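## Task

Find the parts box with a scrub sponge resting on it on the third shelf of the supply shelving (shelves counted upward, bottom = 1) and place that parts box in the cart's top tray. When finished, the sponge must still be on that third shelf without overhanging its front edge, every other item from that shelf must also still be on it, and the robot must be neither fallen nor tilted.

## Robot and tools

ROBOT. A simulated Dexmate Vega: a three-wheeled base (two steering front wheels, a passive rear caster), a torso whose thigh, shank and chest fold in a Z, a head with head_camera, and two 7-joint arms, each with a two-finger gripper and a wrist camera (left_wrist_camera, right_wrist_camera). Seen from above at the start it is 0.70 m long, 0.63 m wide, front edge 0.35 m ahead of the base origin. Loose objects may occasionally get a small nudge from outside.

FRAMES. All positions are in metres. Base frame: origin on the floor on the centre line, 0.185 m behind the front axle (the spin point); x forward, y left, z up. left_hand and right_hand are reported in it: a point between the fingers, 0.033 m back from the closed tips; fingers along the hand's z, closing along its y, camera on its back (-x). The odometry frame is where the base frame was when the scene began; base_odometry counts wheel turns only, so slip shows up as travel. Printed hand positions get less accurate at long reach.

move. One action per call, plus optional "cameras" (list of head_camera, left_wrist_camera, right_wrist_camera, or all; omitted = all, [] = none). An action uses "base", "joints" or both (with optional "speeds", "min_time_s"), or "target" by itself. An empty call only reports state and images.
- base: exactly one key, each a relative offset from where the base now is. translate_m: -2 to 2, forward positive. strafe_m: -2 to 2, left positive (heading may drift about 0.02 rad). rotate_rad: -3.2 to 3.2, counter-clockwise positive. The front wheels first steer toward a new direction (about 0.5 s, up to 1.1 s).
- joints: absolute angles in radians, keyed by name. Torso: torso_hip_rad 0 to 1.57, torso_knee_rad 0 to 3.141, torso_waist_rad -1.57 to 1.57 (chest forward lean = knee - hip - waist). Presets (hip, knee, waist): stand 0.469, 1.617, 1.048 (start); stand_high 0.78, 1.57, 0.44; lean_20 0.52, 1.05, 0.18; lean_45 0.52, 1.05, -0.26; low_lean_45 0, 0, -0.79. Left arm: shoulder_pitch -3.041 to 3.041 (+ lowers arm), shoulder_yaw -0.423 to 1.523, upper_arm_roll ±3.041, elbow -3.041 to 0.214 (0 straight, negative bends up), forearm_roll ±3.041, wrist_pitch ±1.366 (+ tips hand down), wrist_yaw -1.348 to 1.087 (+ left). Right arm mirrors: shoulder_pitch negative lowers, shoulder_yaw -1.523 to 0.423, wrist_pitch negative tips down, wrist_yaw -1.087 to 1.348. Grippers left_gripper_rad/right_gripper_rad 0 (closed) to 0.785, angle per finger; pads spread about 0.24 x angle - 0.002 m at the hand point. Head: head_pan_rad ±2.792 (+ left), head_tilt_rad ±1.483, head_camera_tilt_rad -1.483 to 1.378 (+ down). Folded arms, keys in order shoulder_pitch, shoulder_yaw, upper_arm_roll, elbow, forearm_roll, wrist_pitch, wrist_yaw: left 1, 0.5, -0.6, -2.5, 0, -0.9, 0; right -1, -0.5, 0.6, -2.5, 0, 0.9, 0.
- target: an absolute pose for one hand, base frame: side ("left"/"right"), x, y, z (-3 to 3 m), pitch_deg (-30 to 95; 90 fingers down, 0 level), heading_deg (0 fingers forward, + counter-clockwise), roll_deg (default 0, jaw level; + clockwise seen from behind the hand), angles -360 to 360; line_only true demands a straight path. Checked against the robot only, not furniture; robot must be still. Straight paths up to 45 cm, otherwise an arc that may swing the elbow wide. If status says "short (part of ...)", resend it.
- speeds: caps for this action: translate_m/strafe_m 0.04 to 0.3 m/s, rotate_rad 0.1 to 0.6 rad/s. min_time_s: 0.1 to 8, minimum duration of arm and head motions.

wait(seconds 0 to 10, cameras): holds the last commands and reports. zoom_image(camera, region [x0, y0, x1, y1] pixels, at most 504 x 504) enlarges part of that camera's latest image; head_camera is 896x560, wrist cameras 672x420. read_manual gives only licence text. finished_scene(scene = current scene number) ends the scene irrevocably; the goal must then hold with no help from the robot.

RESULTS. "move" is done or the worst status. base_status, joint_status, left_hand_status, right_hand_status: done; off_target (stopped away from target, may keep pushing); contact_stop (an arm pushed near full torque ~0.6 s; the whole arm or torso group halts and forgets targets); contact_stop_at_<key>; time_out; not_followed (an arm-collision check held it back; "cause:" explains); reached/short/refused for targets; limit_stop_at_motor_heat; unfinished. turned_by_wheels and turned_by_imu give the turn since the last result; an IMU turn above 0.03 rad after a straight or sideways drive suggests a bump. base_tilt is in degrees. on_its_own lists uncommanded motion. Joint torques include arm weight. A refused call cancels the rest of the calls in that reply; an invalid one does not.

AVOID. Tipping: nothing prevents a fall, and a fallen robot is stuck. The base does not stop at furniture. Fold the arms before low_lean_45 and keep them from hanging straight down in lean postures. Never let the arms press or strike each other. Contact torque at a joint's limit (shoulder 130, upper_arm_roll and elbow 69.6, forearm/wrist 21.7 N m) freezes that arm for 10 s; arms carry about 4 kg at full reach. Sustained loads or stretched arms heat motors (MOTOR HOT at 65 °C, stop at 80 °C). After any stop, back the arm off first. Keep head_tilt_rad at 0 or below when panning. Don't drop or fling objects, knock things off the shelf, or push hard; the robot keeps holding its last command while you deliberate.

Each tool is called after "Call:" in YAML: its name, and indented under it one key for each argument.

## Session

Call:
move:
  joints: {"head_pan_rad": -1.0, "head_camera_tilt_rad": 0.3}
  cameras: ["head_camera"]

Scene clock: 1.33 s.
Joint torques (N m): left_arm=[7.6 0.8 0.99 -3.98 -0.01 -2.94 -0.01] | right_arm=[-5.22 -0.32 -0.21 -5.62 -0.12 2.5 0.2]
move: done
base_odometry: x=+0.000 y=+0.000 heading=+0.000
turned_by_wheels: +0.000
turned_by_imu: +0.000
base_tilt: forward=+0.1 right=+0.4
base_status: not commanded
joint_positions: torso_hip_rad=+0.469 torso_knee_rad=+1.617 torso_waist_rad=+1.048 left_shoulder_pitch_rad=+2.198 left_shoulder_yaw_rad=+0.003 left_upper_arm_roll_rad=+0.005 left_elbow_rad=-1.088 left_forearm_roll_rad=-0.002 left_wrist_pitch_rad=-0.498 left_wrist_yaw_rad=-0.008 left_gripper_rad=+0.005 right_shoulder_pitch_rad=-2.186 right_shoulder_yaw_rad=+0.017 right_upper_arm_roll_rad=+0.012 right_elbow_rad=-1.116 right_forearm_roll_rad=-0.006 right_wrist_pitch_rad=+0.502 right_wrist_yaw_rad=+0.010 right_gripper_rad=+0.005 head_pan_rad=-0.999 head_tilt_rad=+0.000 head_camera_tilt_rad=+0.299
joint_status: all done
chest: x=-0.0111 y=+0.0000 z=+1.4155 quat_wxyz=(+0.999, +0.000, +0.050, +0.000) (m; base frame)
left_hand: x=+0.1936 y=+0.2243 z=+0.6017 quat_wxyz=(+0.416, +0.003, +0.909, -0.006) pitch_deg=+40.8 heading_deg=-0.9 roll_deg=-0.6 back=up (m; base frame)
right_hand: x=+0.2193 y=-0.2262 z=+0.6163 quat_wxyz=(+0.436, +0.005, +0.900, +0.003) pitch_deg=+38.2 heading_deg=+0.0 roll_deg=+0.7 back=up (m; base frame)
pictures: head_camera
camera_calibration:
head_camera: T_world_to_cam=[[-0.82956, -0.549167, 0.101222, -0.186407], [-0.268752, 0.23374, -0.934418, 1.41103], [0.489493, -0.802359, -0.341491, 0.506054], [0, 0, 0, 1]] pos_world=[-0.0231275, -0.0261451, 1.51017]

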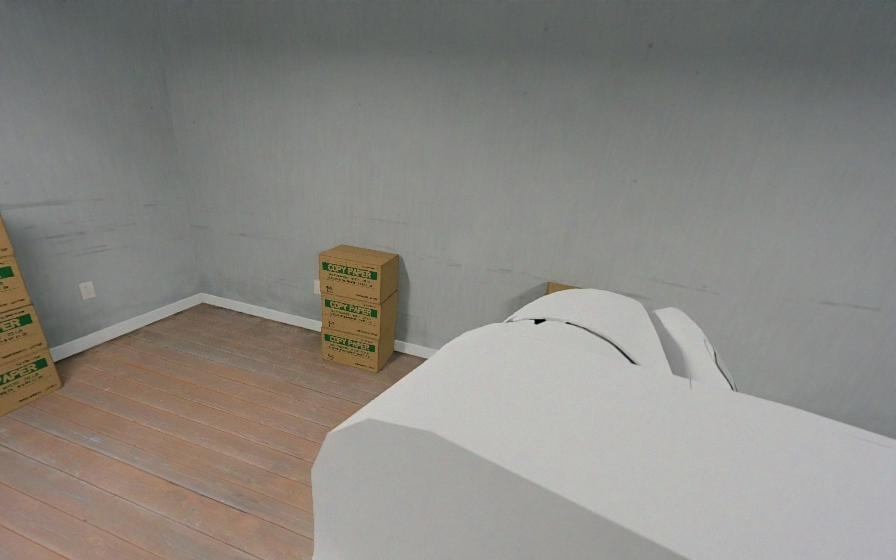

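Call:
move:
  joints: {"head_pan_rad": -2.4, "head_camera_tilt_rad": 0.3}
  cameras: ["head_camera"]

Call:
zoom_image:
  camera: "head_camera"
  region: [300, 50, 800, 400]

Scene clock: 3.43 s.
Joint torques (N m): left_arm=[7.75 1.14 1.19 -4.13 -0.09 -2.56 -0.04] | right_arm=[-4.76 -0.55 0.41 -4.25 -0.1 2.28 -0.03]
move: done
base_odometry: x=+0.000 y=+0.000 heading=+0.000
turned_by_wheels: +0.000
turned_by_imu: +0.001
base_tilt: forward=+0.2 right=+0.3
base_status: not commanded
joint_positions: torso_hip_rad=+0.469 torso_knee_rad=+1.617 torso_waist_rad=+1.048 left_shoulder_pitch_rad=+2.198 left_shoulder_yaw_rad=+0.003 left_upper_arm_roll_rad=+0.005 left_elbow_rad=-1.088 left_forearm_roll_rad=-0.002 left_wrist_pitch_rad=-0.498 left_wrist_yaw_rad=-0.008 left_gripper_rad=+0.005 right_shoulder_pitch_rad=-2.186 right_shoulder_yaw_rad=+0.017 right_upper_arm_roll_rad=+0.012 right_elbow_rad=-1.116 right_forearm_roll_rad=-0.006 right_wrist_pitch_rad=+0.502 right_wrist_yaw_rad=+0.010 right_gripper_rad=+0.005 head_pan_rad=-2.399 head_tilt_rad=+0.000 head_camera_tilt_rad=+0.299
joint_status: all done
chest: x=-0.0111 y=+0.0000 z=+1.4155 quat_wxyz=(+0.999, +0.000, +0.050, +0.000) (m; base frame)
left_hand: x=+0.1936 y=+0.2243 z=+0.6017 quat_wxyz=(+0.416, +0.003, +0.909, -0.006) pitch_deg=+40.8 heading_deg=-0.9 roll_deg=-0.6 back=up (m; base frame)
right_hand: x=+0.2193 y=-0.2262 z=+0.6163 quat_wxyz=(+0.436, +0.005, +0.900, +0.003) pitch_deg=+38.2 heading_deg=+0.0 roll_deg=+0.7 back=up (m; base frame)
pictures: head_camera
camera_calibration:
head_camera: T_world_to_cam=[[-0.678014, 0.729994, 0.0860529, -0.152031], [0.104093, 0.211247, -0.971874, 1.4957], [-0.727641, -0.649987, -0.219216, 0.229596], [0, 0, 0, 1]] pos_world=[-0.0917078, -0.0557462, 1.51704]

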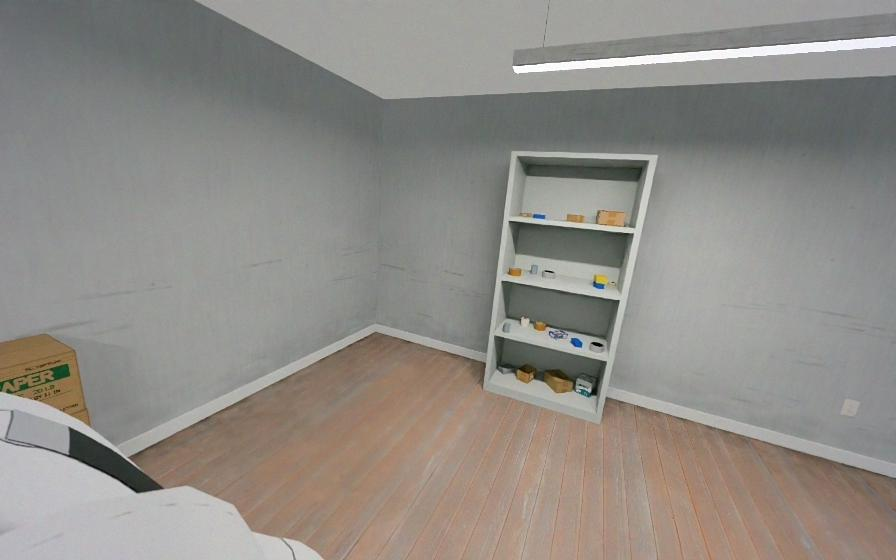

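Scaled by 1.008 from the camera's 896x560 image, which has a finer 960x600 frame.

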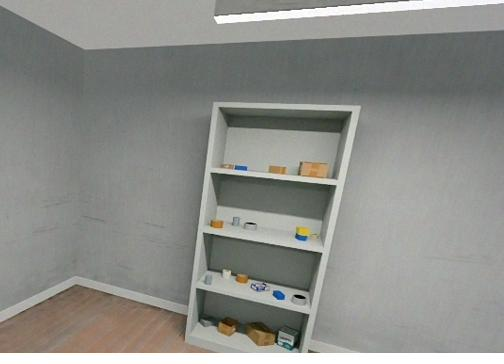

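Call:
move:
  base: {"rotate_rad": -2.865}
  joints: {"head_pan_rad": 0, "head_camera_tilt_rad": 0.55, "right_shoulder_pitch_rad": -1.669, "right_shoulder_yaw_rad": 0, "right_upper_arm_roll_rad": 0, "right_elbow_rad": -2.55, "right_forearm_roll_rad": 0, "right_wrist_pitch_rad": -1.217, "right_wrist_yaw_rad": 0, "right_gripper_rad": 0.6}
  cameras: []

Call:
move:
  base: {"translate_m": 1.72}
  cameras: ["head_camera", "right_wrist_camera"]

Scene clock: 11.67 s.
Joint torques (N m): left_arm=[7.06 1.1 1.21 -3.88 -0.02 -3.16 -0.04] | right_arm=[14.13 -1.9 -2.75 -10.99 0.38 3.25 -0.56]
move: done
base_odometry: x=+0.000 y=+0.000 heading=-2.863
turned_by_wheels: -2.862
turned_by_imu: -2.783
base_tilt: forward=+0.2 right=+0.3
base_status: done
joint_positions: torso_hip_rad=+0.469 torso_knee_rad=+1.617 torso_waist_rad=+1.048 left_shoulder_pitch_rad=+2.198 left_shoulder_yaw_rad=+0.003 left_upper_arm_roll_rad=+0.005 left_elbow_rad=-1.088 left_forearm_roll_rad=-0.002 left_wrist_pitch_rad=-0.498 left_wrist_yaw_rad=-0.008 left_gripper_rad=+0.005 right_shoulder_pitch_rad=-1.671 right_shoulder_yaw_rad=+0.000 right_upper_arm_roll_rad=+0.000 right_elbow_rad=-2.545 right_forearm_roll_rad=+0.000 right_wrist_pitch_rad=-1.212 right_wrist_yaw_rad=+0.000 right_gripper_rad=+0.600 head_pan_rad=-0.001 head_tilt_rad=+0.000 head_camera_tilt_rad=+0.549
joint_status: all done
chest: x=-0.0111 y=+0.0000 z=+1.4155 quat_wxyz=(+0.999, +0.000, +0.050, +0.000) (m; base frame)
left_hand: x=+0.1936 y=+0.2243 z=+0.6017 quat_wxyz=(+0.416, +0.003, +0.909, -0.006) pitch_deg=+40.8 heading_deg=-0.9 roll_deg=-0.6 back=up (m; base frame)
right_hand: x=+0.5800 y=-0.2297 z=+1.0774 quat_wxyz=(+0.536, +0.000, +0.844, +0.000) pitch_deg=+25.1 heading_deg=+0.0 roll_deg=+0.0 back=up (m; base frame)
pictures: none
No camera images: "cameras" was empty.

Scene clock: 19.33 s.
Joint torques (N m): left_arm=[7.87 -0.04 0.83 -3.86 -0.05 -2.65 0.16] | right_arm=[12.14 -1.74 -1.23 -12.95 -0.18 3.42 -0.5]
move: done
base_odometry: x=-1.655 y=-0.469 heading=-2.863
turned_by_wheels: -0.001
turned_by_imu: -0.008
base_tilt: forward=+0.2 right=+0.3
base_status: done
joint_positions: torso_hip_rad=+0.469 torso_knee_rad=+1.617 torso_waist_rad=+1.048 left_shoulder_pitch_rad=+2.198 left_shoulder_yaw_rad=+0.003 left_upper_arm_roll_rad=+0.005 left_elbow_rad=-1.088 left_forearm_roll_rad=-0.002 left_wrist_pitch_rad=-0.498 left_wrist_yaw_rad=-0.008 left_gripper_rad=+0.005 right_shoulder_pitch_rad=-1.669 right_shoulder_yaw_rad=+0.000 right_upper_arm_roll_rad=+0.000 right_elbow_rad=-2.550 right_forearm_roll_rad=+0.000 right_wrist_pitch_rad=-1.217 right_wrist_yaw_rad=+0.000 right_gripper_rad=+0.600 head_pan_rad=-0.001 head_tilt_rad=+0.000 head_camera_tilt_rad=+0.549
joint_status: not commanded
chest: x=-0.0110 y=+0.0000 z=+1.4155 quat_wxyz=(+0.999, +0.000, +0.050, +0.000) (m; base frame)
left_hand: x=+0.1936 y=+0.2243 z=+0.6016 quat_wxyz=(+0.416, +0.003, +0.909, -0.006) pitch_deg=+40.8 heading_deg=-0.9 roll_deg=-0.6 back=up (m; base frame)
right_hand: x=+0.5798 y=-0.2296 z=+1.0793 quat_wxyz=(+0.537, +0.000, +0.844, +0.000) pitch_deg=+25.1 heading_deg=+0.0 roll_deg=+0.0 back=up (m; base frame)
pictures: head_camera, right_wrist_camera
camera_calibration:
head_camera: T_world_to_cam=[[0.0149533, -0.999798, 0.0134555, 0.00977025], [-0.601306, -0.0197434, -0.798775, 1.18397], [0.798879, 0.00385347, -0.601479, 0.91562], [0, 0, 0, 1]] pos_world=[-0.0196843, 0.0296156, 1.49632]
right_wrist_camera: T_world_to_cam=[[-0.0384517, -0.998629, 0.0355163, -0.253193], [-0.557147, -0.0080796, -0.830374, 1.26886], [0.829523, -0.0517171, -0.556073, 0.262248], [0, 0, 0, 1]] pos_world=[0.479666, -0.229031, 1.20845]

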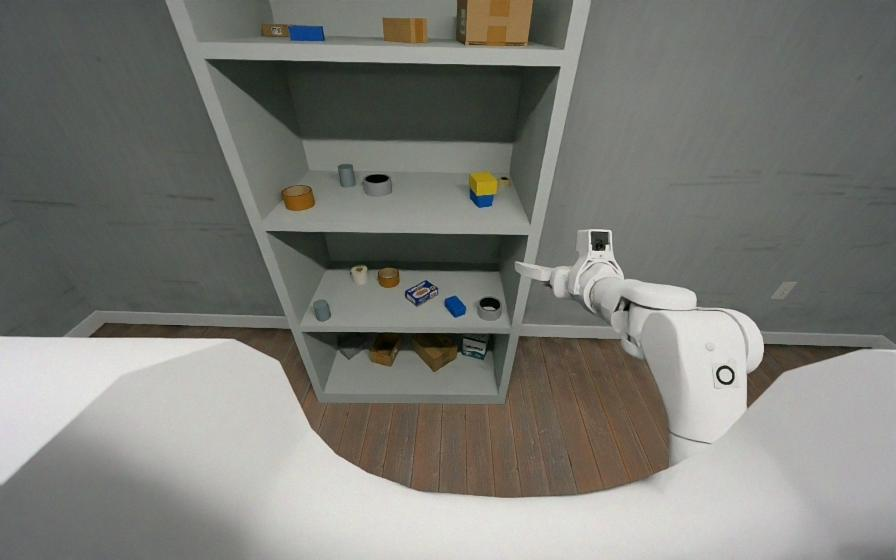

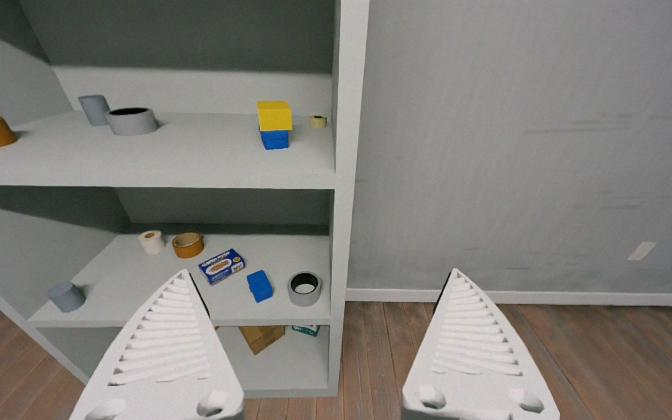

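Call:
move:
  base: {"strafe_m": 0.135}
  joints: {"head_camera_tilt_rad": 0.6}
  cameras: []

Call:
move:
  base: {"translate_m": 0.42}
  cameras: ["head_camera", "right_wrist_camera"]

Call:
zoom_image:
  camera: "right_wrist_camera"
  region: [200, 50, 500, 300]

Scene clock: 23.43 s.
Joint torques (N m): left_arm=[7.32 0.38 1.19 -4.9 0.03 -3.18 0.19] | right_arm=[12.48 -0.12 -1.12 -13.37 0.09 3.85 -0.06]
move: done
base_odometry: x=-1.619 y=-0.600 heading=-2.864
turned_by_wheels: -0.001
turned_by_imu: -0.003
base_tilt: forward=+0.1 right=+0.2
base_status: done
joint_positions: torso_hip_rad=+0.469 torso_knee_rad=+1.617 torso_waist_rad=+1.048 left_shoulder_pitch_rad=+2.198 left_shoulder_yaw_rad=+0.003 left_upper_arm_roll_rad=+0.005 left_elbow_rad=-1.088 left_forearm_roll_rad=-0.002 left_wrist_pitch_rad=-0.498 left_wrist_yaw_rad=-0.008 left_gripper_rad=+0.005 right_shoulder_pitch_rad=-1.669 right_shoulder_yaw_rad=+0.000 right_upper_arm_roll_rad=+0.000 right_elbow_rad=-2.550 right_forearm_roll_rad=+0.000 right_wrist_pitch_rad=-1.217 right_wrist_yaw_rad=+0.000 right_gripper_rad=+0.600 head_pan_rad=+0.000 head_tilt_rad=+0.000 head_camera_tilt_rad=+0.599
joint_status: all done
chest: x=-0.0110 y=+0.0000 z=+1.4155 quat_wxyz=(+0.999, +0.000, +0.050, +0.000) (m; base frame)
left_hand: x=+0.1936 y=+0.2243 z=+0.6016 quat_wxyz=(+0.416, +0.003, +0.909, -0.006) pitch_deg=+40.8 heading_deg=-0.9 roll_deg=-0.6 back=up (m; base frame)
right_hand: x=+0.5798 y=-0.2296 z=+1.0793 quat_wxyz=(+0.537, +0.000, +0.844, +0.000) pitch_deg=+25.1 heading_deg=+0.0 roll_deg=+0.0 back=up (m; base frame)
pictures: none
No camera images: "cameras" was empty.

Scene clock: 27.07 s.
Joint torques (N m): left_arm=[6.86 -0.45 1.23 -3.82 -0.05 -3.24 0.06] | right_arm=[11.85 -1.61 -0.29 -11.75 -0.06 2.95 -0.16]
move: done
base_odometry: x=-2.023 y=-0.715 heading=-2.865
turned_by_wheels: +0.000
turned_by_imu: +0.001
base_tilt: forward=+0.1 right=+0.2
base_status: done
joint_positions: torso_hip_rad=+0.469 torso_knee_rad=+1.617 torso_waist_rad=+1.048 left_shoulder_pitch_rad=+2.198 left_shoulder_yaw_rad=+0.003 left_upper_arm_roll_rad=+0.005 left_elbow_rad=-1.088 left_forearm_roll_rad=-0.002 left_wrist_pitch_rad=-0.498 left_wrist_yaw_rad=-0.008 left_gripper_rad=+0.005 right_shoulder_pitch_rad=-1.669 right_shoulder_yaw_rad=+0.000 right_upper_arm_roll_rad=+0.000 right_elbow_rad=-2.550 right_forearm_roll_rad=+0.000 right_wrist_pitch_rad=-1.217 right_wrist_yaw_rad=+0.000 right_gripper_rad=+0.600 head_pan_rad=+0.000 head_tilt_rad=+0.000 head_camera_tilt_rad=+0.599
joint_status: not commanded
chest: x=-0.0110 y=+0.0000 z=+1.4155 quat_wxyz=(+0.999, +0.000, +0.050, +0.000) (m; base frame)
left_hand: x=+0.1936 y=+0.2243 z=+0.6016 quat_wxyz=(+0.416, +0.003, +0.909, -0.006) pitch_deg=+40.8 heading_deg=-0.9 roll_deg=-0.6 back=up (m; base frame)
right_hand: x=+0.5798 y=-0.2296 z=+1.0793 quat_wxyz=(+0.537, +0.000, +0.844, +0.000) pitch_deg=+25.1 heading_deg=+0.0 roll_deg=+0.0 back=up (m; base frame)
pictures: head_camera, right_wrist_camera
camera_calibration:
head_camera: T_world_to_cam=[[0.0158995, -0.999795, 0.0125719, 0.0111393], [-0.640508, -0.0198393, -0.767695, 1.13481], [0.767787, 0.00415358, -0.640692, 0.971331], [0, 0, 0, 1]] pos_world=[-0.0190955, 0.0296164, 1.49337]
right_wrist_camera: T_world_to_cam=[[-0.0383681, -0.998634, 0.0354619, -0.253168], [-0.557146, -0.00808109, -0.830375, 1.26886], [0.829527, -0.0516174, -0.556075, 0.262272], [0, 0, 0, 1]] pos_world=[0.479666, -0.229031, 1.20845]

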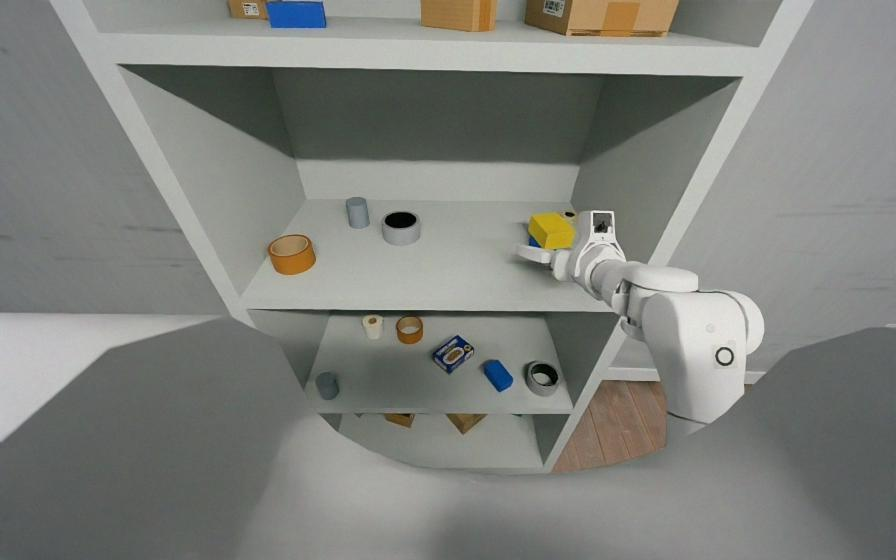

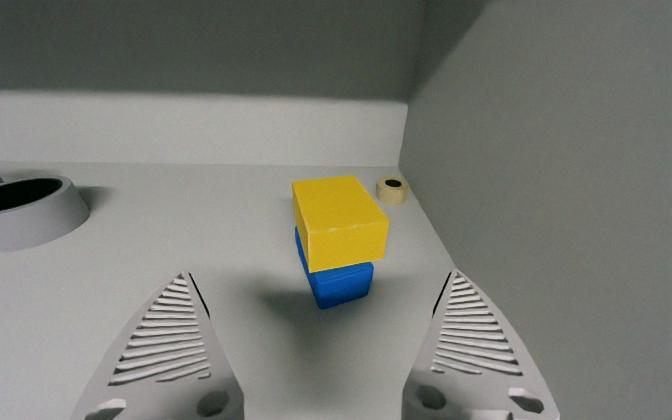

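Scaled by 1.680 from the camera's 672x420 image, which has a finer 960x600 frame.

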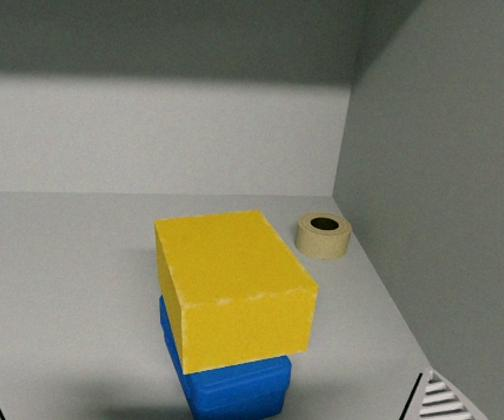

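Call:
move:
  target: {"side": "right", "x": 0.605, "y": -0.278, "z": 1.065, "pitch_deg": 25, "heading_deg": 13}
  cameras: ["right_wrist_camera"]

Call:
move:
  target: {"side": "right", "x": 0.742, "y": -0.246, "z": 1.025, "pitch_deg": 25, "heading_deg": 13}
  cameras: ["right_wrist_camera"]

Scene clock: 31.10 s.
Joint torques (N m): left_arm=[6.68 -0.33 1.16 -3.92 -0.06 -2.79 0.09] | right_arm=[14.66 -6.96 5.82 -7.93 0.19 3.83 0.1]
move: done
base_odometry: x=-2.023 y=-0.715 heading=-2.865
turned_by_wheels: +0.000
turned_by_imu: +0.001
base_tilt: forward=+0.2 right=+0.3
base_status: not commanded
joint_positions: torso_hip_rad=+0.469 torso_knee_rad=+1.617 torso_waist_rad=+1.048 left_shoulder_pitch_rad=+2.198 left_shoulder_yaw_rad=+0.003 left_upper_arm_roll_rad=+0.005 left_elbow_rad=-1.088 left_forearm_roll_rad=-0.002 left_wrist_pitch_rad=-0.498 left_wrist_yaw_rad=-0.008 left_gripper_rad=+0.005 right_shoulder_pitch_rad=-1.626 right_shoulder_yaw_rad=-0.262 right_upper_arm_roll_rad=+0.271 right_elbow_rad=-2.325 right_forearm_roll_rad=+0.164 right_wrist_pitch_rad=-1.054 right_wrist_yaw_rad=+0.393 right_gripper_rad=+0.600 head_pan_rad=+0.000 head_tilt_rad=+0.000 head_camera_tilt_rad=+0.599
joint_status: not commanded
chest: x=-0.0110 y=+0.0000 z=+1.4155 quat_wxyz=(+0.999, +0.000, +0.050, +0.000) (m; base frame)
left_hand: x=+0.1936 y=+0.2243 z=+0.6016 quat_wxyz=(+0.416, +0.003, +0.909, -0.006) pitch_deg=+40.8 heading_deg=-0.9 roll_deg=-0.6 back=up (m; base frame)
right_hand: x=+0.6046 y=-0.2769 z=+1.0643 quat_wxyz=(+0.533, -0.094, +0.838, +0.060) pitch_deg=+25.1 heading_deg=+12.8 roll_deg=+0.0 back=up (m; base frame)
right_hand_status: reached (straight line, planned for 1.6 s): 1 mm and 0.2 deg off.
pictures: right_wrist_camera
camera_calibration:
right_wrist_camera: T_world_to_cam=[[0.184723, -0.982153, 0.0354063, -0.429241], [-0.541516, -0.13178, -0.830298, 1.22609], [0.820145, 0.134202, -0.556194, 0.288269], [0, 0, 0, 1]] pos_world=[0.506815, -0.298692, 1.19355]

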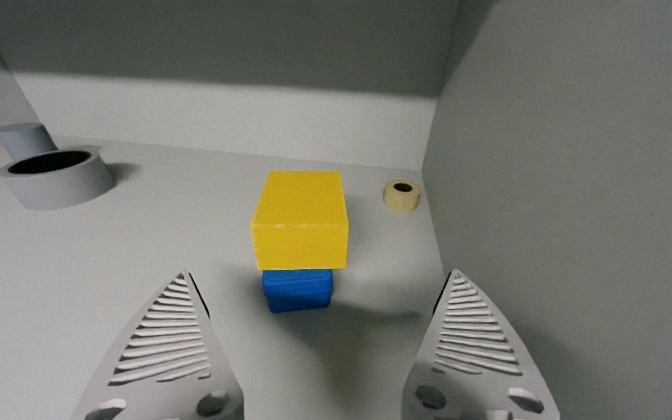

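Scene clock: 34.73 s.
Joint torques (N m): left_arm=[8.15 -0.39 1.46 -4.27 -0.05 -2.53 -0.09] | right_arm=[20.41 -1.46 0.7 -6.88 -0.38 3.47 -0.67]
move: done
base_odometry: x=-2.023 y=-0.715 heading=-2.865
turned_by_wheels: +0.000
turned_by_imu: +0.001
base_tilt: forward=+0.2 right=+0.3
base_status: not commanded
joint_positions: torso_hip_rad=+0.469 torso_knee_rad=+1.617 torso_waist_rad=+1.048 left_shoulder_pitch_rad=+2.198 left_shoulder_yaw_rad=+0.003 left_upper_arm_roll_rad=+0.005 left_elbow_rad=-1.088 left_forearm_roll_rad=-0.002 left_wrist_pitch_rad=-0.498 left_wrist_yaw_rad=-0.008 left_gripper_rad=+0.005 right_shoulder_pitch_rad=-1.265 right_shoulder_yaw_rad=-0.237 right_upper_arm_roll_rad=+0.056 right_elbow_rad=-1.767 right_forearm_roll_rad=+0.094 right_wrist_pitch_rad=-0.830 right_wrist_yaw_rad=+0.322 right_gripper_rad=+0.600 head_pan_rad=+0.000 head_tilt_rad=+0.000 head_camera_tilt_rad=+0.599
joint_status: not commanded
chest: x=-0.0110 y=+0.0000 z=+1.4155 quat_wxyz=(+0.999, +0.000, +0.050, +0.000) (m; base frame)
left_hand: x=+0.1936 y=+0.2243 z=+0.6016 quat_wxyz=(+0.416, +0.003, +0.909, -0.006) pitch_deg=+40.8 heading_deg=-0.9 roll_deg=-0.6 back=up (m; base frame)
right_hand: x=+0.7406 y=-0.2464 z=+1.0251 quat_wxyz=(+0.534, -0.095, +0.838, +0.061) pitch_deg=+25.0 heading_deg=+13.0 roll_deg=+0.0 back=up (m; base frame)
right_hand_status: reached (straight line, planned for 2.1 s): 1 mm and 0.0 deg off.
pictures: right_wrist_camera
camera_calibration:
right_wrist_camera: T_world_to_cam=[[0.187234, -0.981695, 0.0349102, -0.424233], [-0.540538, -0.132639, -0.830798, 1.2708], [0.820221, 0.136684, -0.555478, 0.150608], [0, 0, 0, 1]] pos_world=[0.642817, -0.268496, 1.15425]

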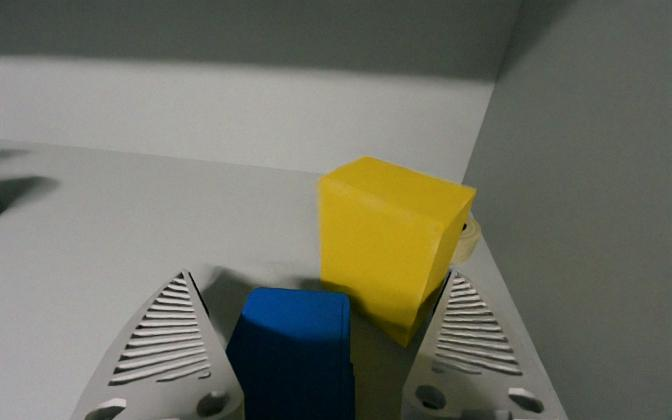

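Call:
wait:
  seconds: 0.3

Call:
zoom_image:
  camera: "head_camera"
  region: [450, 140, 690, 320]

Scene clock: 35.33 s.
Joint torques (N m): left_arm=[7.96 1.41 1.62 -3.2 -0.12 -1.58 0.1] | right_arm=[19.13 -0.6 0.25 -6.63 -0.33 2.1 -0.22]
base_odometry: x=-2.023 y=-0.715 heading=-2.865
turned_by_wheels: +0.000
turned_by_imu: +0.000
base_tilt: forward=+0.2 right=+0.3
base_status: not commanded
joint_positions: torso_hip_rad=+0.469 torso_knee_rad=+1.617 torso_waist_rad=+1.048 left_shoulder_pitch_rad=+2.198 left_shoulder_yaw_rad=+0.003 left_upper_arm_roll_rad=+0.005 left_elbow_rad=-1.088 left_forearm_roll_rad=-0.002 left_wrist_pitch_rad=-0.498 left_wrist_yaw_rad=-0.008 left_gripper_rad=+0.005 right_shoulder_pitch_rad=-1.263 right_shoulder_yaw_rad=-0.236 right_upper_arm_roll_rad=+0.055 right_elbow_rad=-1.763 right_forearm_roll_rad=+0.093 right_wrist_pitch_rad=-0.828 right_wrist_yaw_rad=+0.322 right_gripper_rad=+0.600 head_pan_rad=+0.000 head_tilt_rad=+0.000 head_camera_tilt_rad=+0.599
joint_status: not commanded
chest: x=-0.0110 y=+0.0000 z=+1.4155 quat_wxyz=(+0.999, +0.000, +0.050, +0.000) (m; base frame)
left_hand: x=+0.1936 y=+0.2243 z=+0.6016 quat_wxyz=(+0.416, +0.003, +0.909, -0.006) pitch_deg=+40.8 heading_deg=-0.9 roll_deg=-0.6 back=up (m; base frame)
right_hand: x=+0.7415 y=-0.2462 z=+1.0249 quat_wxyz=(+0.534, -0.095, +0.838, +0.061) pitch_deg=+25.0 heading_deg=+13.0 roll_deg=+0.0 back=up (m; base frame)
right_hand_status: reached (straight line, planned for 2.1 s): 1 mm and 0.0 deg off.
wait: 0.30 s; at rest from the start
pictures: head_camera, left_wrist_camera, right_wrist_camera
camera_calibration:
head_camera: T_world_to_cam=[[0.0158995, -0.999795, 0.0125719, 0.0111393], [-0.640508, -0.0198393, -0.767695, 1.13481], [0.767787, 0.00415358, -0.640692, 0.971331], [0, 0, 0, 1]] pos_world=[-0.0190955, 0.0296164, 1.49337]
left_wrist_camera: T_world_to_cam=[[-0.00769271, -0.999253, 0.0378715, 0.199043], [-0.719435, -0.0207734, -0.694249, 0.624366], [0.694517, -0.0325868, -0.718738, 0.458854], [0, 0, 0, 1]] pos_world=[0.13204, 0.226817, 0.755723]
right_wrist_camera: T_world_to_cam=[[0.187257, -0.981683, 0.0351283, -0.424442], [-0.540512, -0.132832, -0.830784, 1.27101], [0.820233, 0.136583, -0.555485, 0.149787], [0, 0, 0, 1]] pos_world=[0.643617, -0.268295, 1.15405]

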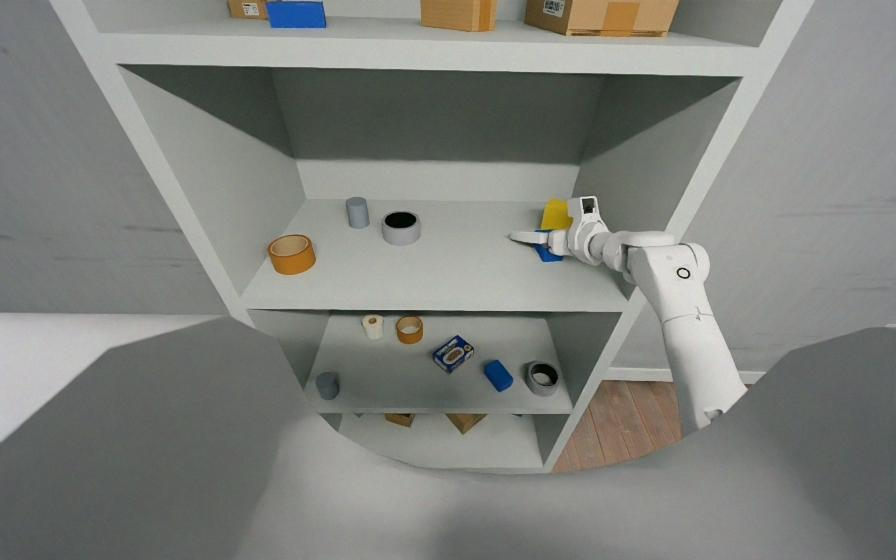

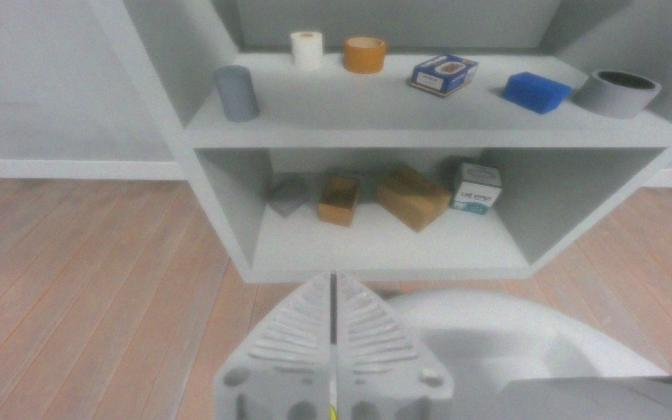

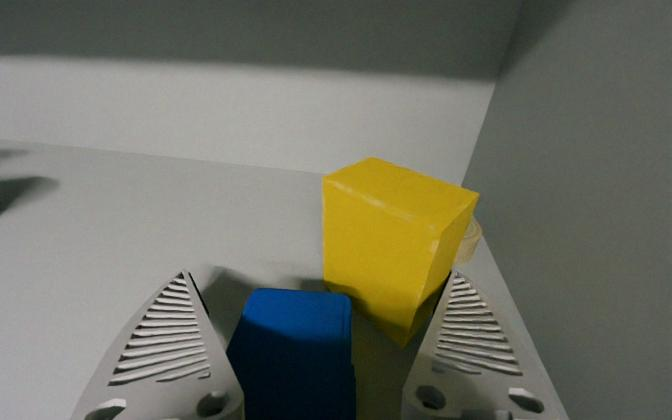

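Scaled by 2.100 from the camera's 896x560 image, which has a finer 960x600 frame.

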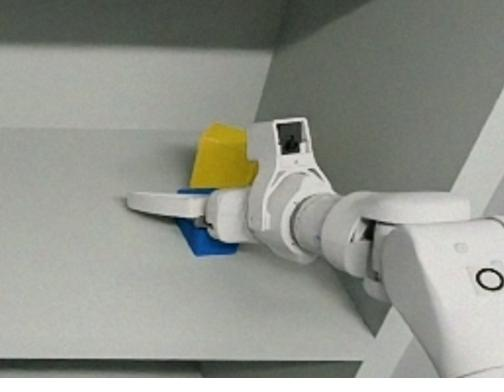

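Call:
move:
  target: {"side": "right", "x": 0.685, "y": -0.255, "z": 1.035, "pitch_deg": 30, "heading_deg": 13}
  cameras: ["head_camera", "right_wrist_camera"]

Call:
zoom_image:
  camera: "right_wrist_camera"
  region: [150, 120, 550, 420]

Scene clock: 39.30 s.
Joint torques (N m): left_arm=[7.35 0.17 1.18 -4.45 -0.08 -2.61 -0.03] | right_arm=[9.48 -3.26 6.65 -11.12 0.06 2.43 0.38]
move: done
base_odometry: x=-2.023 y=-0.715 heading=-2.865
turned_by_wheels: +0.000
turned_by_imu: +0.001
base_tilt: forward=+0.2 right=+0.3
base_status: not commanded
joint_positions: torso_hip_rad=+0.469 torso_knee_rad=+1.617 torso_waist_rad=+1.048 left_shoulder_pitch_rad=+2.198 left_shoulder_yaw_rad=+0.003 left_upper_arm_roll_rad=+0.005 left_elbow_rad=-1.088 left_forearm_roll_rad=-0.002 left_wrist_pitch_rad=-0.498 left_wrist_yaw_rad=-0.008 left_gripper_rad=+0.005 right_shoulder_pitch_rad=-1.339 right_shoulder_yaw_rad=-0.277 right_upper_arm_roll_rad=+0.096 right_elbow_rad=-2.013 right_forearm_roll_rad=+0.113 right_wrist_pitch_rad=-1.089 right_wrist_yaw_rad=+0.340 right_gripper_rad=+0.600 head_pan_rad=+0.000 head_tilt_rad=+0.000 head_camera_tilt_rad=+0.599
joint_status: not commanded
chest: x=-0.0110 y=+0.0000 z=+1.4155 quat_wxyz=(+0.999, +0.000, +0.050, +0.000) (m; base frame)
left_hand: x=+0.1936 y=+0.2243 z=+0.6016 quat_wxyz=(+0.416, +0.003, +0.909, -0.006) pitch_deg=+40.8 heading_deg=-0.9 roll_deg=-0.6 back=up (m; base frame)
right_hand: x=+0.6862 y=-0.2547 z=+1.0344 quat_wxyz=(+0.497, -0.098, +0.860, +0.057) pitch_deg=+29.9 heading_deg=+13.0 roll_deg=+0.0 back=up (m; base frame)
right_hand_status: reached (straight line, planned for 1.2 s): 1 mm and 0.1 deg off.
pictures: head_camera, right_wrist_camera
camera_calibration:
head_camera: T_world_to_cam=[[0.0158995, -0.999795, 0.0125719, 0.0111393], [-0.640508, -0.0198393, -0.767695, 1.13481], [0.767787, 0.00415358, -0.640692, 0.971331], [0, 0, 0, 1]] pos_world=[-0.0190955, 0.0296164, 1.49337]
right_wrist_camera: T_world_to_cam=[[0.19056, -0.980928, 0.0383088, -0.428171], [-0.607911, -0.148557, -0.779984, 1.23757], [0.770799, 0.125345, -0.624626, 0.30413], [0, 0, 0, 1]] pos_world=[0.599501, -0.274276, 1.17165]

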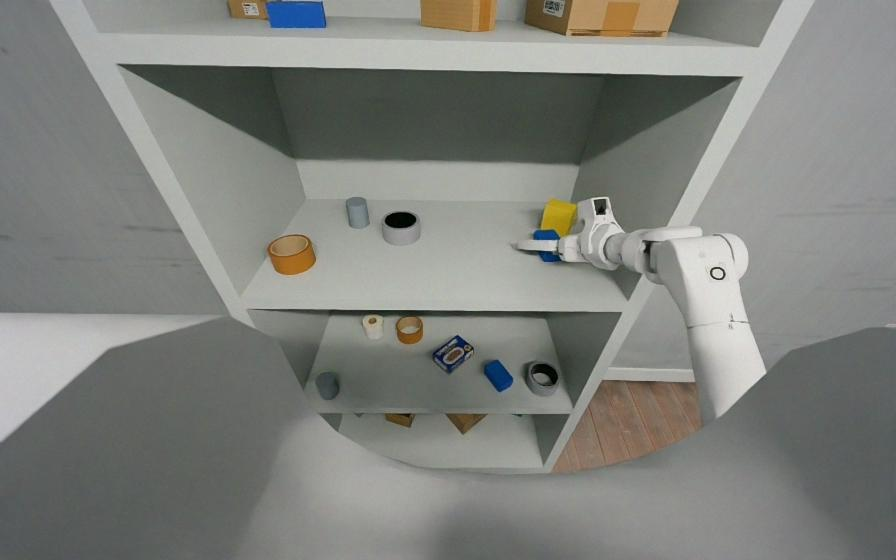

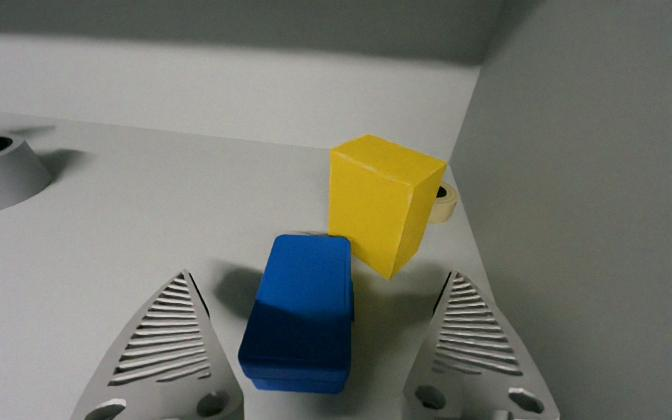

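Scaled by 1.260 from the camera's 672x420 image, which has a finer 960x600 frame.

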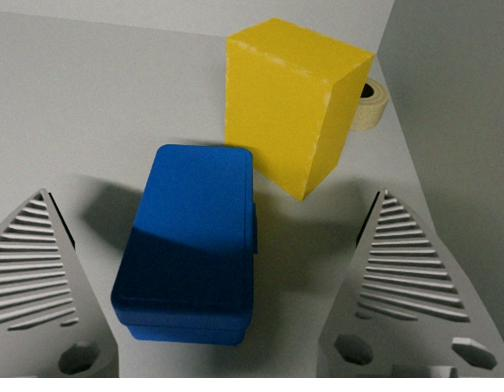

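Call:
move:
  joints: {"right_gripper_rad": 0.47}
  cameras: []

Call:
move:
  target: {"side": "right", "x": 0.71, "y": -0.237, "z": 0.976, "pitch_deg": 33, "heading_deg": 9}
  cameras: ["right_wrist_camera"]

Call:
move:
  joints: {"right_gripper_rad": 0.17}
  cameras: ["right_wrist_camera"]

Call:
move:
  target: {"side": "right", "x": 0.68, "y": -0.237, "z": 1.06, "pitch_deg": 33, "heading_deg": 6}
  cameras: ["head_camera", "right_wrist_camera"]

Scene clock: 40.63 s.
Joint torques (N m): left_arm=[7.19 0.19 1.53 -4.53 -0.01 -2.78 0.15] | right_arm=[9.6 -5.99 6.01 -13.4 -0.04 2.92 0.37]
move: done
base_odometry: x=-2.023 y=-0.715 heading=-2.865
turned_by_wheels: +0.000
turned_by_imu: +0.000
base_tilt: forward=+0.2 right=+0.2
base_status: not commanded
joint_positions: torso_hip_rad=+0.469 torso_knee_rad=+1.617 torso_waist_rad=+1.048 left_shoulder_pitch_rad=+2.198 left_shoulder_yaw_rad=+0.003 left_upper_arm_roll_rad=+0.005 left_elbow_rad=-1.088 left_forearm_roll_rad=-0.002 left_wrist_pitch_rad=-0.498 left_wrist_yaw_rad=-0.008 left_gripper_rad=+0.005 right_shoulder_pitch_rad=-1.340 right_shoulder_yaw_rad=-0.278 right_upper_arm_roll_rad=+0.096 right_elbow_rad=-2.018 right_forearm_roll_rad=+0.113 right_wrist_pitch_rad=-1.094 right_wrist_yaw_rad=+0.340 right_gripper_rad=+0.470 head_pan_rad=+0.000 head_tilt_rad=+0.000 head_camera_tilt_rad=+0.599
joint_status: all done
chest: x=-0.0110 y=+0.0000 z=+1.4155 quat_wxyz=(+0.999, +0.000, +0.050, +0.000) (m; base frame)
left_hand: x=+0.1936 y=+0.2243 z=+0.6016 quat_wxyz=(+0.416, +0.003, +0.909, -0.006) pitch_deg=+40.8 heading_deg=-0.9 roll_deg=-0.6 back=up (m; base frame)
right_hand: x=+0.6850 y=-0.2548 z=+1.0346 quat_wxyz=(+0.496, -0.098, +0.861, +0.057) pitch_deg=+30.0 heading_deg=+13.0 roll_deg=+0.0 back=up (m; base frame)
pictures: none
No camera images: "cameras" was empty.

Scene clock: 42.93 s.
Joint torques (N m): left_arm=[6.43 -0.06 1.15 -3.64 -0.07 -2.83 -0.01] | right_arm=[0.83 3.35 -8.04 12.24 0.68 -6.49 1.11]
move: done
base_odometry: x=-2.023 y=-0.715 heading=-2.865
turned_by_wheels: +0.000
turned_by_imu: +0.000
base_tilt: forward=+0.1 right=+0.3
base_status: not commanded
joint_positions: torso_hip_rad=+0.469 torso_knee_rad=+1.616 torso_waist_rad=+1.048 left_shoulder_pitch_rad=+2.198 left_shoulder_yaw_rad=+0.003 left_upper_arm_roll_rad=+0.005 left_elbow_rad=-1.088 left_forearm_roll_rad=-0.002 left_wrist_pitch_rad=-0.498 left_wrist_yaw_rad=-0.008 left_gripper_rad=+0.005 right_shoulder_pitch_rad=-1.287 right_shoulder_yaw_rad=-0.176 right_upper_arm_roll_rad=+0.019 right_elbow_rad=-1.838 right_forearm_roll_rad=+0.057 right_wrist_pitch_rad=-1.011 right_wrist_yaw_rad=+0.218 right_gripper_rad=+0.470 head_pan_rad=+0.000 head_tilt_rad=+0.000 head_camera_tilt_rad=+0.599
joint_status: not commanded
chest: x=-0.0123 y=+0.0000 z=+1.4155 quat_wxyz=(+0.999, +0.000, +0.049, +0.000) (m; base frame)
left_hand: x=+0.1936 y=+0.2243 z=+0.6020 quat_wxyz=(+0.417, +0.003, +0.909, -0.006) pitch_deg=+40.7 heading_deg=-0.9 roll_deg=-0.6 back=up (m; base frame)
right_hand: x=+0.7098 y=-0.2384 z=+0.9812 quat_wxyz=(+0.479, -0.069, +0.874, +0.037) pitch_deg=+32.6 heading_deg=+9.0 roll_deg=-0.1 back=up (m; base frame)
right_hand_status: reached (straight line, planned for 0.9 s): 5 mm and 0.5 deg off.
pictures: right_wrist_camera
camera_calibration:
right_wrist_camera: T_world_to_cam=[[0.124201, -0.991393, 0.0413978, -0.373026], [-0.651029, -0.112904, -0.750609, 1.22316], [0.748823, 0.0662754, -0.659448, 0.286375], [0, 0, 0, 1]] pos_world=[0.628198, -0.250696, 1.12241]

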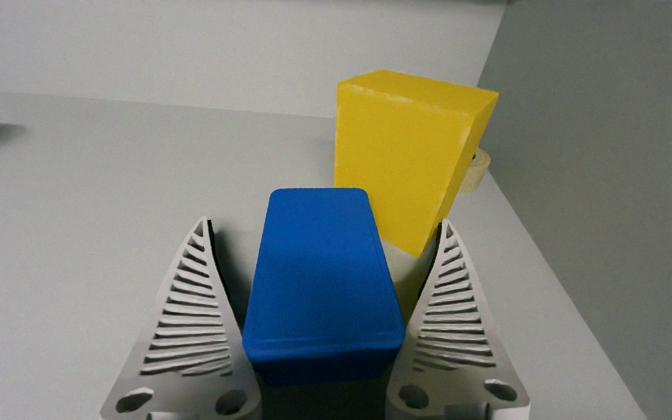

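Scene clock: 43.77 s.
Joint torques (N m): left_arm=[6.74 0.5 1.39 -4.33 -0.03 -2.79 0.08] | right_arm=[-7.93 0.31 -5.14 19.39 -0.66 -10.78 -0.77]
move: done
base_odometry: x=-2.023 y=-0.715 heading=-2.865
turned_by_wheels: +0.000
turned_by_imu: +0.001
base_tilt: forward=+0.1 right=+0.3
base_status: not commanded
joint_positions: torso_hip_rad=+0.469 torso_knee_rad=+1.616 torso_waist_rad=+1.048 left_shoulder_pitch_rad=+2.198 left_shoulder_yaw_rad=+0.003 left_upper_arm_roll_rad=+0.005 left_elbow_rad=-1.088 left_forearm_roll_rad=-0.002 left_wrist_pitch_rad=-0.498 left_wrist_yaw_rad=-0.008 left_gripper_rad=+0.005 right_shoulder_pitch_rad=-1.286 right_shoulder_yaw_rad=-0.173 right_upper_arm_roll_rad=+0.017 right_elbow_rad=-1.834 right_forearm_roll_rad=+0.056 right_wrist_pitch_rad=-1.008 right_wrist_yaw_rad=+0.215 right_gripper_rad=+0.170 head_pan_rad=+0.000 head_tilt_rad=+0.000 head_camera_tilt_rad=+0.599
joint_status: all done
chest: x=-0.0124 y=+0.0000 z=+1.4155 quat_wxyz=(+0.999, +0.000, +0.049, +0.000) (m; base frame)
left_hand: x=+0.1936 y=+0.2243 z=+0.6020 quat_wxyz=(+0.417, +0.003, +0.909, -0.006) pitch_deg=+40.7 heading_deg=-0.9 roll_deg=-0.6 back=up (m; base frame)
right_hand: x=+0.7108 y=-0.2371 z=+0.9811 quat_wxyz=(+0.480, -0.069, +0.874, +0.037) pitch_deg=+32.5 heading_deg=+9.0 roll_deg=-0.1 back=up (m; base frame)
pictures: right_wrist_camera
camera_calibration:
right_wrist_camera: T_world_to_cam=[[0.124042, -0.991425, 0.0411187, -0.371423], [-0.650098, -0.112504, -0.751476, 1.22416], [0.749657, 0.0664831, -0.658478, 0.283996], [0, 0, 0, 1]] pos_world=[0.628996, -0.249397, 1.1222]

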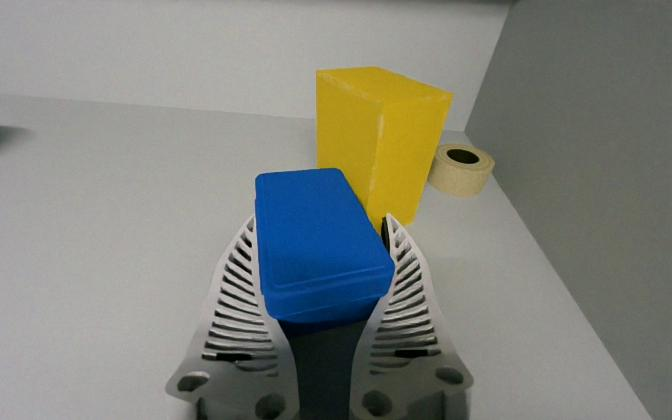

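Scene clock: 46.67 s.
Joint torques (N m): left_arm=[8.14 0.07 0.97 -4.03 -0.04 -2.95 0] | right_arm=[21.47 -0.1 4.65 -12.31 -0.41 2.11 -0.14]
move: done
base_odometry: x=-2.023 y=-0.715 heading=-2.865
turned_by_wheels: +0.000
turned_by_imu: +0.001
base_tilt: forward=+0.2 right=+0.3
base_status: not commanded
joint_positions: torso_hip_rad=+0.469 torso_knee_rad=+1.617 torso_waist_rad=+1.048 left_shoulder_pitch_rad=+2.198 left_shoulder_yaw_rad=+0.003 left_upper_arm_roll_rad=+0.005 left_elbow_rad=-1.088 left_forearm_roll_rad=-0.002 left_wrist_pitch_rad=-0.498 left_wrist_yaw_rad=-0.008 left_gripper_rad=+0.005 right_shoulder_pitch_rad=-1.254 right_shoulder_yaw_rad=-0.134 right_upper_arm_roll_rad=+0.035 right_elbow_rad=-2.126 right_forearm_roll_rad=+0.050 right_wrist_pitch_rad=-1.347 right_wrist_yaw_rad=+0.160 right_gripper_rad=+0.170 head_pan_rad=+0.000 head_tilt_rad=+0.000 head_camera_tilt_rad=+0.599
joint_status: not commanded
chest: x=-0.0112 y=+0.0000 z=+1.4155 quat_wxyz=(+0.999, +0.000, +0.050, +0.000) (m; base frame)
left_hand: x=+0.1936 y=+0.2243 z=+0.6017 quat_wxyz=(+0.416, +0.003, +0.909, -0.006) pitch_deg=+40.8 heading_deg=-0.9 roll_deg=-0.6 back=up (m; base frame)
right_hand: x=+0.6810 y=-0.2368 z=+1.0570 quat_wxyz=(+0.475, -0.047, +0.878, +0.025) pitch_deg=+33.2 heading_deg=+6.1 roll_deg=+0.0 back=up (m; base frame)
right_hand_status: reached (straight line, planned for 1.4 s): 3 mm and 0.2 deg off.
pictures: head_camera, right_wrist_camera
camera_calibration:
head_camera: T_world_to_cam=[[0.015896, -0.999795, 0.012576, 0.0111379], [-0.640292, -0.0198389, -0.767875, 1.13489], [0.767967, 0.00415382, -0.640476, 0.971241], [0, 0, 0, 1]] pos_world=[-0.0193943, 0.0296164, 1.49337]
right_wrist_camera: T_world_to_cam=[[0.0729764, -0.996522, 0.0402202, -0.33603], [-0.66388, -0.0786325, -0.743694, 1.27102], [0.74427, 0.0275707, -0.66731, 0.360024], [0, 0, 0, 1]] pos_world=[0.600375, -0.244844, 1.19902]

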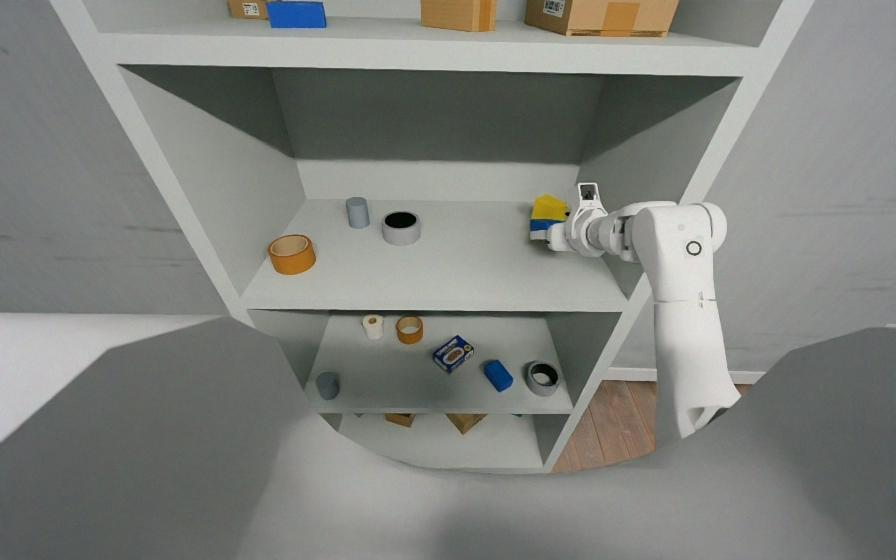

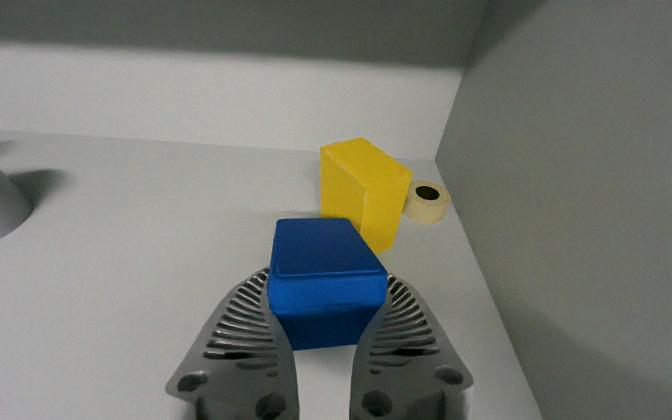

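Call:
move:
  base: {"translate_m": -1.9}
  joints: {"head_pan_rad": -1.2}
  cameras: ["head_camera"]

Call:
move:
  base: {"rotate_rad": -1.62}
  joints: {"right_shoulder_pitch_rad": -1.598, "right_shoulder_yaw_rad": 0, "right_upper_arm_roll_rad": 0, "right_elbow_rad": -1.897, "right_forearm_roll_rad": 0, "right_wrist_pitch_rad": -0.81, "right_wrist_yaw_rad": 0, "head_camera_tilt_rad": 0.5, "head_pan_rad": 0}
  cameras: ["head_camera", "right_wrist_camera"]

Scene clock: 55.97 s.
Joint torques (N m): left_arm=[7.52 0.03 1.36 -4.26 0 -2.71 -0.07] | right_arm=[21.1 -0.4 3.9 -12.05 -0.25 3.25 -0.22]
move: done
base_odometry: x=-0.195 y=-0.195 heading=-2.865
turned_by_wheels: -0.001
turned_by_imu: +0.012
base_tilt: forward=+0.1 right=+0.3
base_status: done
joint_positions: torso_hip_rad=+0.469 torso_knee_rad=+1.617 torso_waist_rad=+1.048 left_shoulder_pitch_rad=+2.198 left_shoulder_yaw_rad=+0.003 left_upper_arm_roll_rad=+0.005 left_elbow_rad=-1.088 left_forearm_roll_rad=-0.002 left_wrist_pitch_rad=-0.498 left_wrist_yaw_rad=-0.008 left_gripper_rad=+0.005 right_shoulder_pitch_rad=-1.253 right_shoulder_yaw_rad=-0.133 right_upper_arm_roll_rad=+0.036 right_elbow_rad=-2.131 right_forearm_roll_rad=+0.050 right_wrist_pitch_rad=-1.353 right_wrist_yaw_rad=+0.159 right_gripper_rad=+0.170 head_pan_rad=-1.199 head_tilt_rad=+0.000 head_camera_tilt_rad=+0.599
joint_status: all done
chest: x=-0.0111 y=+0.0000 z=+1.4155 quat_wxyz=(+0.999, +0.000, +0.050, +0.000) (m; base frame)
left_hand: x=+0.1936 y=+0.2243 z=+0.6016 quat_wxyz=(+0.416, +0.003, +0.909, -0.006) pitch_deg=+40.8 heading_deg=-0.9 roll_deg=-0.6 back=up (m; base frame)
right_hand: x=+0.6804 y=-0.2368 z=+1.0581 quat_wxyz=(+0.475, -0.046, +0.878, +0.025) pitch_deg=+33.2 heading_deg=+6.0 roll_deg=+0.0 back=up (m; base frame)
pictures: head_camera
camera_calibration:
head_camera: T_world_to_cam=[[-0.920177, -0.376687, 0.10668, -0.201588], [-0.303738, 0.514961, -0.801597, 1.21134], [0.247015, -0.770014, -0.58827, 0.852923], [0, 0, 0, 1]] pos_world=[-0.0282517, -0.0429645, 1.49426]

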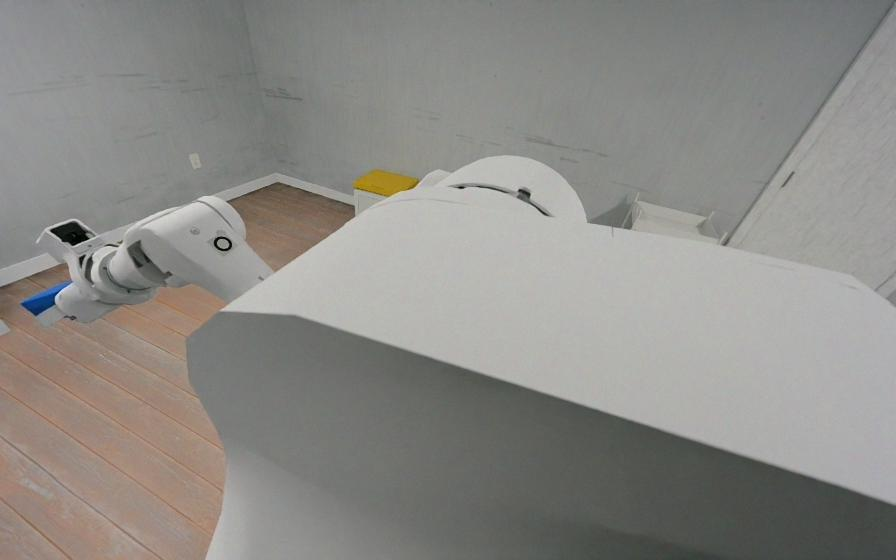

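Scene clock: 60.27 s.
Joint torques (N m): left_arm=[7.1 -0.25 1.28 -3.78 -0.06 -2.98 0.1] | right_arm=[6.17 0.8 -2.28 -8.92 0.15 2.91 -0.22]
move: done
base_odometry: x=-0.194 y=-0.195 heading=+1.799
turned_by_wheels: -1.619
turned_by_imu: -1.575
base_tilt: forward=+0.3 right=+0.2
base_status: done
joint_positions: torso_hip_rad=+0.469 torso_knee_rad=+1.617 torso_waist_rad=+1.048 left_shoulder_pitch_rad=+2.198 left_shoulder_yaw_rad=+0.003 left_upper_arm_roll_rad=+0.005 left_elbow_rad=-1.088 left_forearm_roll_rad=-0.002 left_wrist_pitch_rad=-0.498 left_wrist_yaw_rad=-0.008 left_gripper_rad=+0.005 right_shoulder_pitch_rad=-1.597 right_shoulder_yaw_rad=+0.000 right_upper_arm_roll_rad=+0.000 right_elbow_rad=-1.897 right_forearm_roll_rad=+0.000 right_wrist_pitch_rad=-0.812 right_wrist_yaw_rad=+0.000 right_gripper_rad=+0.170 head_pan_rad=-0.001 head_tilt_rad=+0.000 head_camera_tilt_rad=+0.501
joint_status: all done
chest: x=-0.0111 y=+0.0000 z=+1.4155 quat_wxyz=(+0.999, +0.000, +0.050, +0.000) (m; base frame)
left_hand: x=+0.1936 y=+0.2243 z=+0.6016 quat_wxyz=(+0.416, +0.003, +0.909, -0.006) pitch_deg=+40.8 heading_deg=-0.9 roll_deg=-0.6 back=up (m; base frame)
right_hand: x=+0.6198 y=-0.2297 z=+0.8712 quat_wxyz=(+0.461, +0.000, +0.887, +0.000) pitch_deg=+35.0 heading_deg=+0.0 roll_deg=+0.0 back=up (m; base frame)
pictures: head_camera, right_wrist_camera
camera_calibration:
head_camera: T_world_to_cam=[[0.0142799, -0.999798, 0.014167, 0.00866457], [-0.561732, -0.0197428, -0.827084, 1.22897], [0.827196, 0.00385258, -0.5619, 0.859303], [0, 0, 0, 1]] pos_world=[-0.0205825, 0.0296156, 1.49918]
right_wrist_camera: T_world_to_cam=[[-0.0313638, -0.998643, 0.041579, -0.254014], [-0.692506, -0.00828524, -0.721364, 1.10724], [0.72073, -0.0514185, -0.691306, 0.298803], [0, 0, 0, 1]] pos_world=[0.54345, -0.229131, 1.01585]

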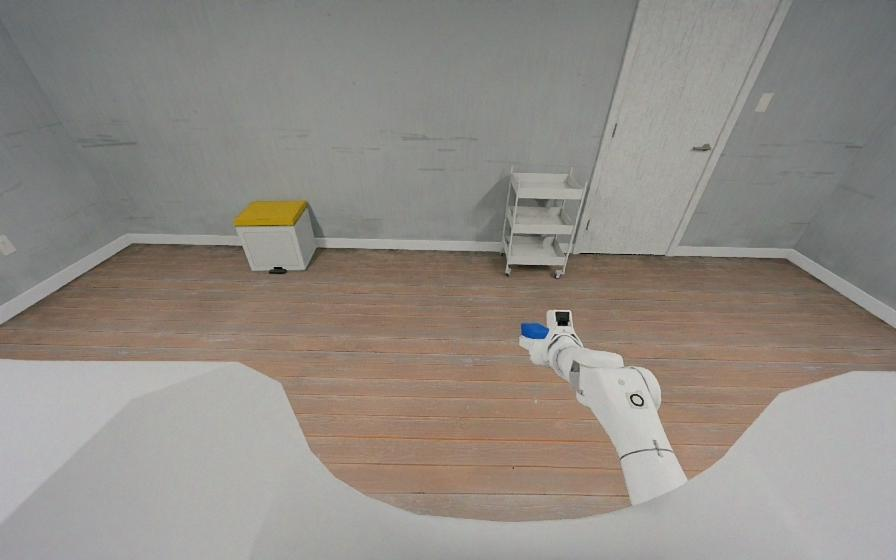

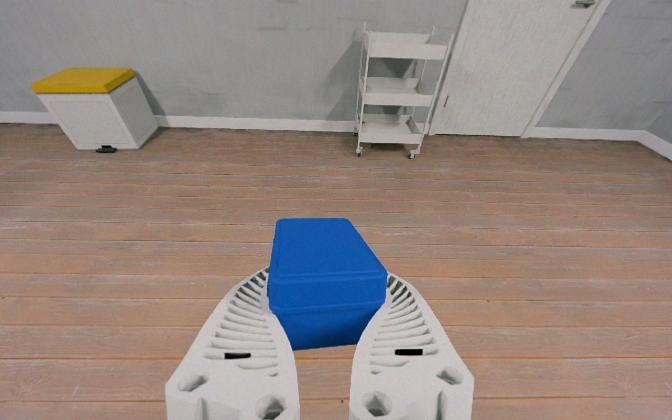

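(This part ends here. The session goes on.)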